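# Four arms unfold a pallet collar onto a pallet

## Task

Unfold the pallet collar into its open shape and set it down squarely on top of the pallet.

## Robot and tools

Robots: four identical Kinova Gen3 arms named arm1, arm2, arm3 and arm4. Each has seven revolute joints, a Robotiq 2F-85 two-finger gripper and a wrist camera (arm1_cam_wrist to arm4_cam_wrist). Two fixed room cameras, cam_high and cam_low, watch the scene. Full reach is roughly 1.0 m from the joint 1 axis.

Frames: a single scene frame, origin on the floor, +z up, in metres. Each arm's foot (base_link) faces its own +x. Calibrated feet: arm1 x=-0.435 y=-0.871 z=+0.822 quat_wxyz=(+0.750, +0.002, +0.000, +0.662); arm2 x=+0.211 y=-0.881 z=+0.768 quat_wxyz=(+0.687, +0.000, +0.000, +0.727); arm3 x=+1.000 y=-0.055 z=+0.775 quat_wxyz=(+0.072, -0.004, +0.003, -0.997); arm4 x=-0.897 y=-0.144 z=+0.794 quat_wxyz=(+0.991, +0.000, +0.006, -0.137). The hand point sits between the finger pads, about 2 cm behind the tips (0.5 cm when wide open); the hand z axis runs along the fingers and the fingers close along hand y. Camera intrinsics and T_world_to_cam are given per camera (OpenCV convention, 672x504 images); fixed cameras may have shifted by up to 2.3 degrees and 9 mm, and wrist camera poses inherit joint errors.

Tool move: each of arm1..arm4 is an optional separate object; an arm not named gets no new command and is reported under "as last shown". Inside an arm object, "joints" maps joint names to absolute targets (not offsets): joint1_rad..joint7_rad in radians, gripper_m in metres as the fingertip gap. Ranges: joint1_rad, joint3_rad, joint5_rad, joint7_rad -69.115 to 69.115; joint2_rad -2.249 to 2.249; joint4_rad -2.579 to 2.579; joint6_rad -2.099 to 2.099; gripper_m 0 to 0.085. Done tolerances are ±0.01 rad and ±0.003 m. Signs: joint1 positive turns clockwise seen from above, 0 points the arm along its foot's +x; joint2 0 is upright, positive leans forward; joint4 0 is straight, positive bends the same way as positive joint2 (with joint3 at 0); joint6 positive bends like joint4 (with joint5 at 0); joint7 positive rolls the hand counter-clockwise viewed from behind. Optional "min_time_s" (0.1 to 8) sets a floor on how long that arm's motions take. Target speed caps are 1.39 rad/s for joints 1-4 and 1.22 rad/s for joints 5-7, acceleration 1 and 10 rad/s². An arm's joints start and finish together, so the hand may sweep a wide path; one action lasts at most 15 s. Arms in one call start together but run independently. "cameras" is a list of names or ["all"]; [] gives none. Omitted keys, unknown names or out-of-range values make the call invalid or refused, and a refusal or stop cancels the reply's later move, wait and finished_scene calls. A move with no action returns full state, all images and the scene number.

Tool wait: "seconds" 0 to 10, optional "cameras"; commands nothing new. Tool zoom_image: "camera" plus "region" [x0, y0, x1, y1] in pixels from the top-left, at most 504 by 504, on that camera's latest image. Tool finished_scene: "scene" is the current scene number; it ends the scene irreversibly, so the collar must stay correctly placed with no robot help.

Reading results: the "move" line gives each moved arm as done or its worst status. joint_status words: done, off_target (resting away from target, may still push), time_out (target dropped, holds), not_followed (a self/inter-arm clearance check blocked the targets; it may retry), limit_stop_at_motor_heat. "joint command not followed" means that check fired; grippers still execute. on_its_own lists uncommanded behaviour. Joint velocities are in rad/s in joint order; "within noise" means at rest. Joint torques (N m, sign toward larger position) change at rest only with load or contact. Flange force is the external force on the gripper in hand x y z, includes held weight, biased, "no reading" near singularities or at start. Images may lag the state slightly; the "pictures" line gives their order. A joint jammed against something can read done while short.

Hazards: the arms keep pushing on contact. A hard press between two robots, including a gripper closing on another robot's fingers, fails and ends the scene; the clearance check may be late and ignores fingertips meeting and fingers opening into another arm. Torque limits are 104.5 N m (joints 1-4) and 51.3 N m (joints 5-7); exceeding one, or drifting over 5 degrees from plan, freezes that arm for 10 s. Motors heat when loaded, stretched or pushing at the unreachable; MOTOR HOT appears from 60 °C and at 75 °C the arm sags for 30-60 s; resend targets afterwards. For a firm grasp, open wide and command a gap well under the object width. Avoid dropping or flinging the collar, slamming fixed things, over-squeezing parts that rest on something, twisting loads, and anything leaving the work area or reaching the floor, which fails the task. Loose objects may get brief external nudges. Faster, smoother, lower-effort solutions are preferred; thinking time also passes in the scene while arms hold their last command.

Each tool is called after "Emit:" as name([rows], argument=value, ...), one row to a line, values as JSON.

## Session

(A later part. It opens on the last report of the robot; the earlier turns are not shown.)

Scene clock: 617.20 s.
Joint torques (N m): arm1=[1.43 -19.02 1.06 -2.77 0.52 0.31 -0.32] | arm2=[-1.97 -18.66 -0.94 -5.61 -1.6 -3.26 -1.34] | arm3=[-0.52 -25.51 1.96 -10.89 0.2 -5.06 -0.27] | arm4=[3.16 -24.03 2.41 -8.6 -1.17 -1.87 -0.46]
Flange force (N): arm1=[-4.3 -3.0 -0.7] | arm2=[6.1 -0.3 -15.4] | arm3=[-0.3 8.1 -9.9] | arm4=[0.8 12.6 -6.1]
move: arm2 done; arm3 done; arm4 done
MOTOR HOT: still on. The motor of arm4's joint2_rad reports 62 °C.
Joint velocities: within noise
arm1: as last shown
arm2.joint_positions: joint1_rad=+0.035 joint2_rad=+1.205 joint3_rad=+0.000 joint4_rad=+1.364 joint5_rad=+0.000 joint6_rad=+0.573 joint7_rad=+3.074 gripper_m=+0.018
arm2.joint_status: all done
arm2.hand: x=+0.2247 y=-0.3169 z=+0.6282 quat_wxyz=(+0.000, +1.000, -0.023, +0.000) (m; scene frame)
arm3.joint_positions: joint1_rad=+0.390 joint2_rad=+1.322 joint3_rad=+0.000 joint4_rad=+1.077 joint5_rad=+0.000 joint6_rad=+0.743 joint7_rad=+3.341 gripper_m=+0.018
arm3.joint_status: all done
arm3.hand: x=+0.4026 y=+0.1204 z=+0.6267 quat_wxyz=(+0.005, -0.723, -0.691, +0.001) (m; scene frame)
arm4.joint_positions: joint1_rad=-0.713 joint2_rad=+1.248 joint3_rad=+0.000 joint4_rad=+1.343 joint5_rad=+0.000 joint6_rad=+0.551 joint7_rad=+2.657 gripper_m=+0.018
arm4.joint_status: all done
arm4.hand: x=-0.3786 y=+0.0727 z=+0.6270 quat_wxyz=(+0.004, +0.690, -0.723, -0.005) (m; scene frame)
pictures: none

Emit:
move(arm2={"joints": {"gripper_m": 0.045}, "min_time_s": 0.8}, arm3={"joints": {"gripper_m": 0.045}, "min_time_s": 0.8}, arm4={"joints": {"gripper_m": 0.045}, "min_time_s": 0.8}, cameras=["arm1_cam_wrist", "arm2_cam_wrist", "arm3_cam_wrist", "arm4_cam_wrist", "cam_low", "cam_high"])

Emit:
zoom_image(camera="arm1_cam_wrist", region=[390, 0, 672, 210])

Emit:
zoom_image(camera="cam_low", region=[80, 200, 584, 400])

Scene clock: 620.10 s.
Joint torques (N m): arm1=[1.41 -19.05 1.03 -2.76 0.55 0.31 -0.31] | arm2=[-0.98 -24.49 1.07 -3.41 0.13 -0.02 0.06] | arm3=[0.33 -23.41 1.69 -5.15 -0.21 -0.32 -0.22] | arm4=[1.52 -23.16 2.48 -4.37 -0.14 0.73 0.26]
Flange force (N): arm1=[-4.2 -3.1 -0.6] | arm2=[1.7 -7.4 2.2] | arm3=[0.7 -2.1 -3.6] | arm4=[-1.8 3.4 -0.8]
move: arm2 done; arm3 done; arm4 done
MOTOR HOT: still on. The motor of arm4's joint2_rad reports 62 °C.
Joint velocities: within noise
arm1: as last shown
arm2.joint_positions: joint1_rad=+0.035 joint2_rad=+1.205 joint3_rad=+0.000 joint4_rad=+1.364 joint5_rad=+0.000 joint6_rad=+0.573 joint7_rad=+3.074 gripper_m=+0.045
arm2.joint_status: all done
arm2.hand: x=+0.2247 y=-0.3169 z=+0.6282 quat_wxyz=(+0.000, +1.000, -0.023, +0.000) (m; scene frame)
arm3.joint_positions: joint1_rad=+0.390 joint2_rad=+1.322 joint3_rad=+0.000 joint4_rad=+1.077 joint5_rad=+0.000 joint6_rad=+0.743 joint7_rad=+3.341 gripper_m=+0.045
arm3.joint_status: all done
arm3.hand: x=+0.4026 y=+0.1203 z=+0.6267 quat_wxyz=(+0.005, -0.723, -0.691, +0.001) (m; scene frame)
arm4.joint_positions: joint1_rad=-0.713 joint2_rad=+1.248 joint3_rad=+0.000 joint4_rad=+1.343 joint5_rad=+0.000 joint6_rad=+0.551 joint7_rad=+2.657 gripper_m=+0.045
arm4.joint_status: all done
arm4.hand: x=-0.3787 y=+0.0727 z=+0.6270 quat_wxyz=(+0.004, +0.690, -0.723, -0.005) (m; scene frame)
pictures: arm1_cam_wrist, arm2_cam_wrist, arm3_cam_wrist, arm4_cam_wrist, cam_high, cam_low
camera_calibration:
arm1_cam_wrist: T_world_to_cam=[[0.999456, 0.0126182, 0.0304581, 0.448777], [0.011974, -0.999703, 0.0212402, -0.392468], [0.030717, -0.0208639, -0.99931, 0.850355], [0, 0, 0, 1]] pos_world=[-0.469954, -0.380273, 0.844436]
arm2_cam_wrist: T_world_to_cam=[[-0.0405294, -0.999177, -0.00147231, -0.307875], [-0.999174, 0.0405249, 0.00295007, 0.290259], [-0.00288798, 0.00159066, -0.999995, 0.773491], [0, 0, 0, 1]] pos_world=[0.279775, -0.320614, 0.772177]
arm3_cam_wrist: T_world_to_cam=[[0.999358, -0.0347189, -0.00879382, -0.393399], [-0.034652, -0.99937, 0.00765277, 0.181972], [-0.00905398, -0.00734314, -0.999932, 0.778689], [0, 0, 0, 1]] pos_world=[0.406503, 0.173917, 0.773784]
arm4_cam_wrist: T_world_to_cam=[[-0.998944, 0.0419357, 0.0187669, -0.39475], [0.0419445, 0.99912, 0.0000761541, -0.00614062], [-0.0187471, 0.00086324, -0.999824, 0.768521], [0, 0, 0, 1]] pos_world=[-0.379668, 0.0220259, 0.775794]

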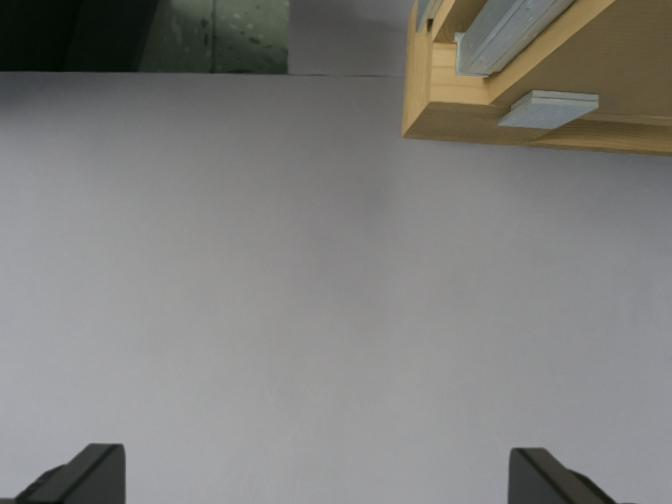

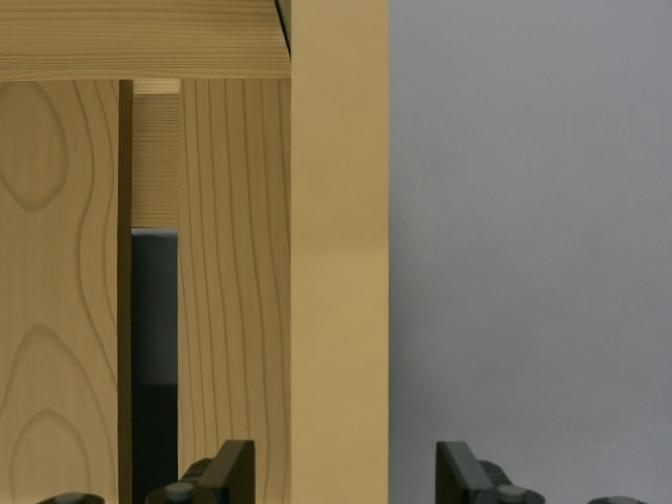

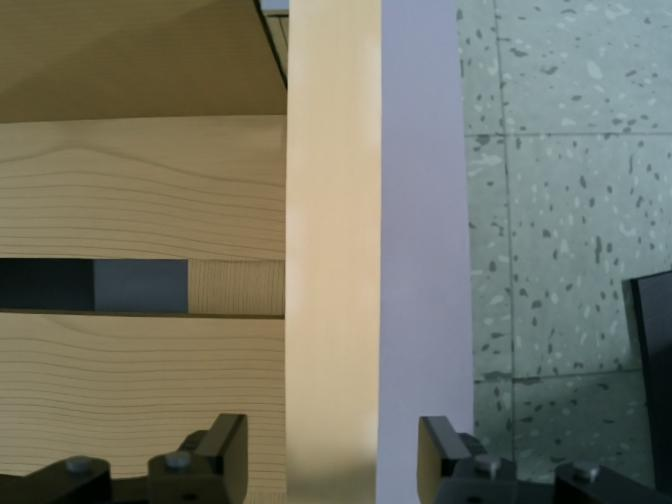

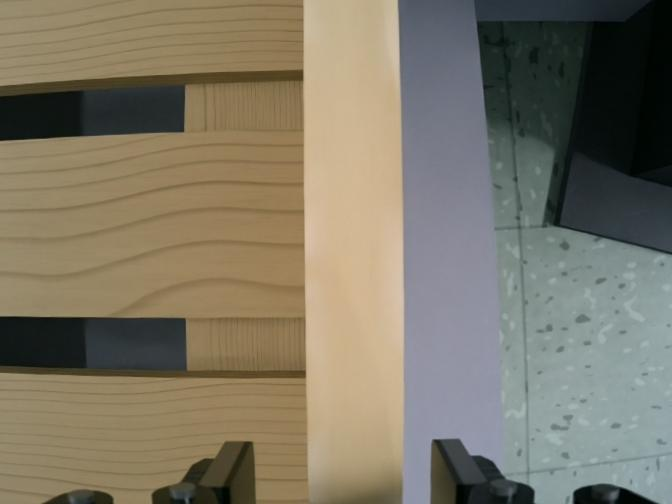

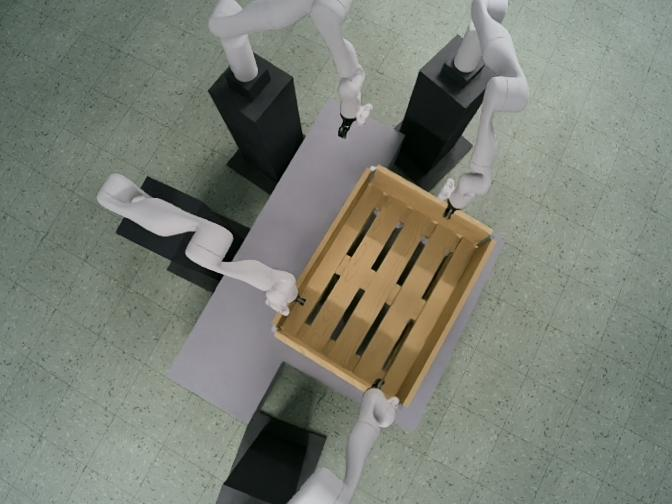

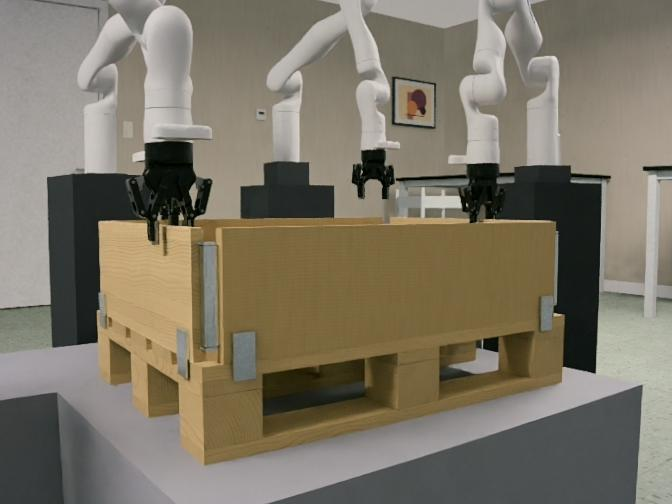

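Scaled by 1.787.

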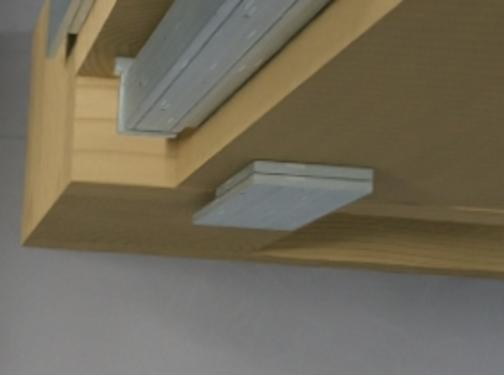

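Scaled by 1.000.

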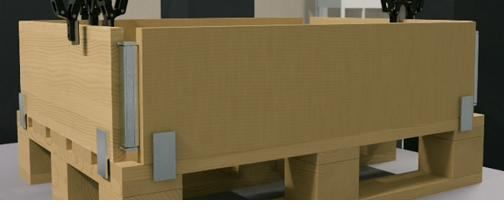

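Emit:
move(arm2={"joints": {"joint1_rad": 0.0354, "joint2_rad": 1.0636, "joint3_rad": 0.0, "joint4_rad": 1.4068, "joint5_rad": 0.0, "joint6_rad": 0.6712, "joint7_rad": 3.0741}, "min_time_s": 1.2}, arm3={"joints": {"joint1_rad": 0.3902, "joint2_rad": 1.1828, "joint3_rad": 0.0, "joint4_rad": 1.1336, "joint5_rad": 0.0, "joint6_rad": 0.8251, "joint7_rad": 3.3414}, "min_time_s": 1.2}, arm4={"joints": {"joint1_rad": -0.7127, "joint2_rad": 1.1012, "joint3_rad": 0.0, "joint4_rad": 1.3982, "joint5_rad": 0.0, "joint6_rad": 0.6423, "joint7_rad": 2.6573}, "min_time_s": 1.2}, cameras=["arm1_cam_wrist", "cam_low"])

Emit:
zoom_image(camera="cam_low", region=[90, 280, 290, 400])

Emit:
zoom_image(camera="cam_low", region=[480, 260, 600, 360])

Scene clock: 624.70 s.
Joint torques (N m): arm1=[1.42 -19.05 1.04 -2.67 0.52 0.3 -0.35] | arm2=[-0.89 -24.07 0.99 -4.19 0.17 -0.04 0.07] | arm3=[0.39 -23.08 1.68 -5.68 -0.17 -0.31 -0.23] | arm4=[1.54 -22.7 2.39 -5.07 -0.14 0.73 0.28]
Flange force (N): arm1=[-3.9 -3.0 -0.6] | arm2=[1.5 -7.3 1.3] | arm3=[0.5 -1.7 -3.7] | arm4=[-1.9 3.5 -0.5]
move: arm2 done; arm3 done; arm4 done
MOTOR HOT: still on. The motor of arm4's joint2_rad reports 62 °C.
Joint velocities: within noise
arm1: as last shown
arm2.joint_positions: joint1_rad=+0.035 joint2_rad=+1.064 joint3_rad=+0.000 joint4_rad=+1.407 joint5_rad=+0.000 joint6_rad=+0.671 joint7_rad=+3.074 gripper_m=+0.045
arm2.joint_status: all done
arm2.hand: x=+0.2247 y=-0.3169 z=+0.6999 quat_wxyz=(+0.000, +1.000, -0.023, +0.000) (m; scene frame)
arm3.joint_positions: joint1_rad=+0.390 joint2_rad=+1.183 joint3_rad=+0.000 joint4_rad=+1.134 joint5_rad=+0.000 joint6_rad=+0.825 joint7_rad=+3.341 gripper_m=+0.045
arm3.joint_status: all done
arm3.hand: x=+0.4032 y=+0.1199 z=+0.7004 quat_wxyz=(+0.005, -0.723, -0.691, +0.001) (m; scene frame)
arm4.joint_positions: joint1_rad=-0.713 joint2_rad=+1.101 joint3_rad=+0.000 joint4_rad=+1.398 joint5_rad=+0.000 joint6_rad=+0.642 joint7_rad=+2.657 gripper_m=+0.045
arm4.joint_status: all done
arm4.hand: x=-0.3777 y=+0.0726 z=+0.7000 quat_wxyz=(+0.004, +0.690, -0.723, -0.005) (m; scene frame)
pictures: arm1_cam_wrist, cam_low
camera_calibration:
arm1_cam_wrist: T_world_to_cam=[[0.999456, 0.0126182, 0.0304581, 0.448777], [0.011974, -0.999703, 0.0212402, -0.392468], [0.030717, -0.0208639, -0.99931, 0.850355], [0, 0, 0, 1]] pos_world=[-0.469954, -0.380273, 0.844436]

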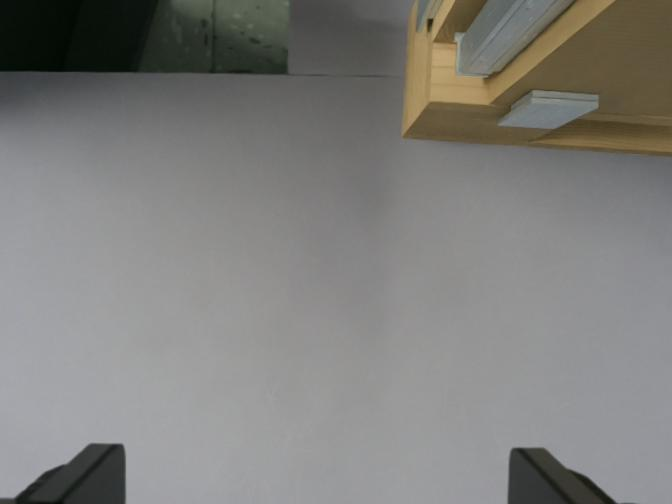

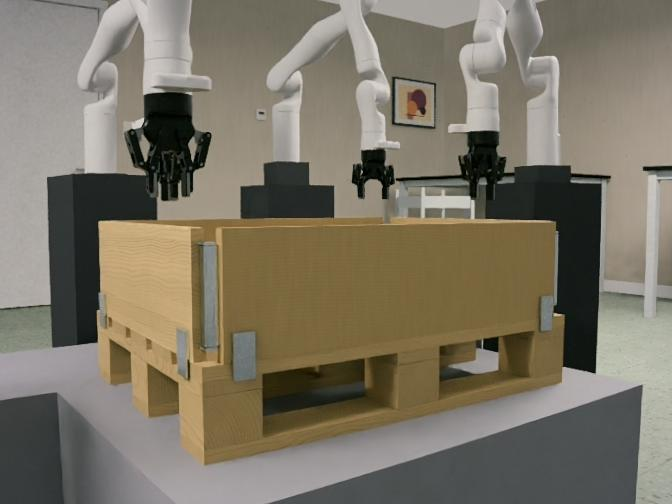

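Scaled by 2.520 from the camera's 672x504 image, which has a finer 960x720 frame.

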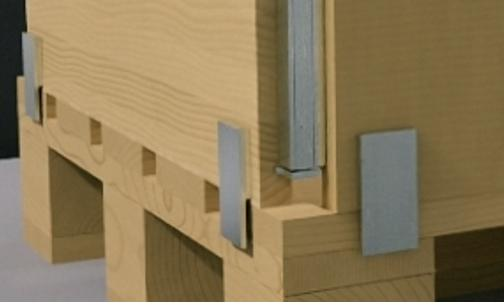

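Scaled by 4.200 from the camera's 672x504 image, which has a finer 960x720 frame.

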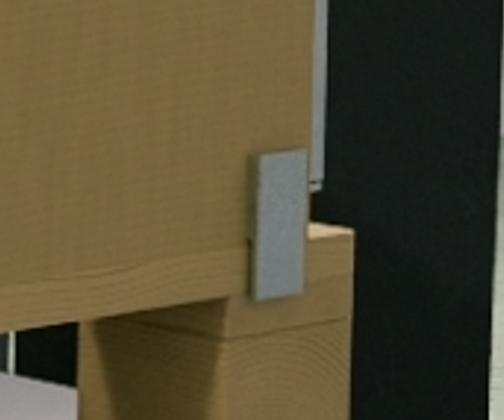

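Emit:
finished_scene(scene=2)

The scene is finished: the task was done.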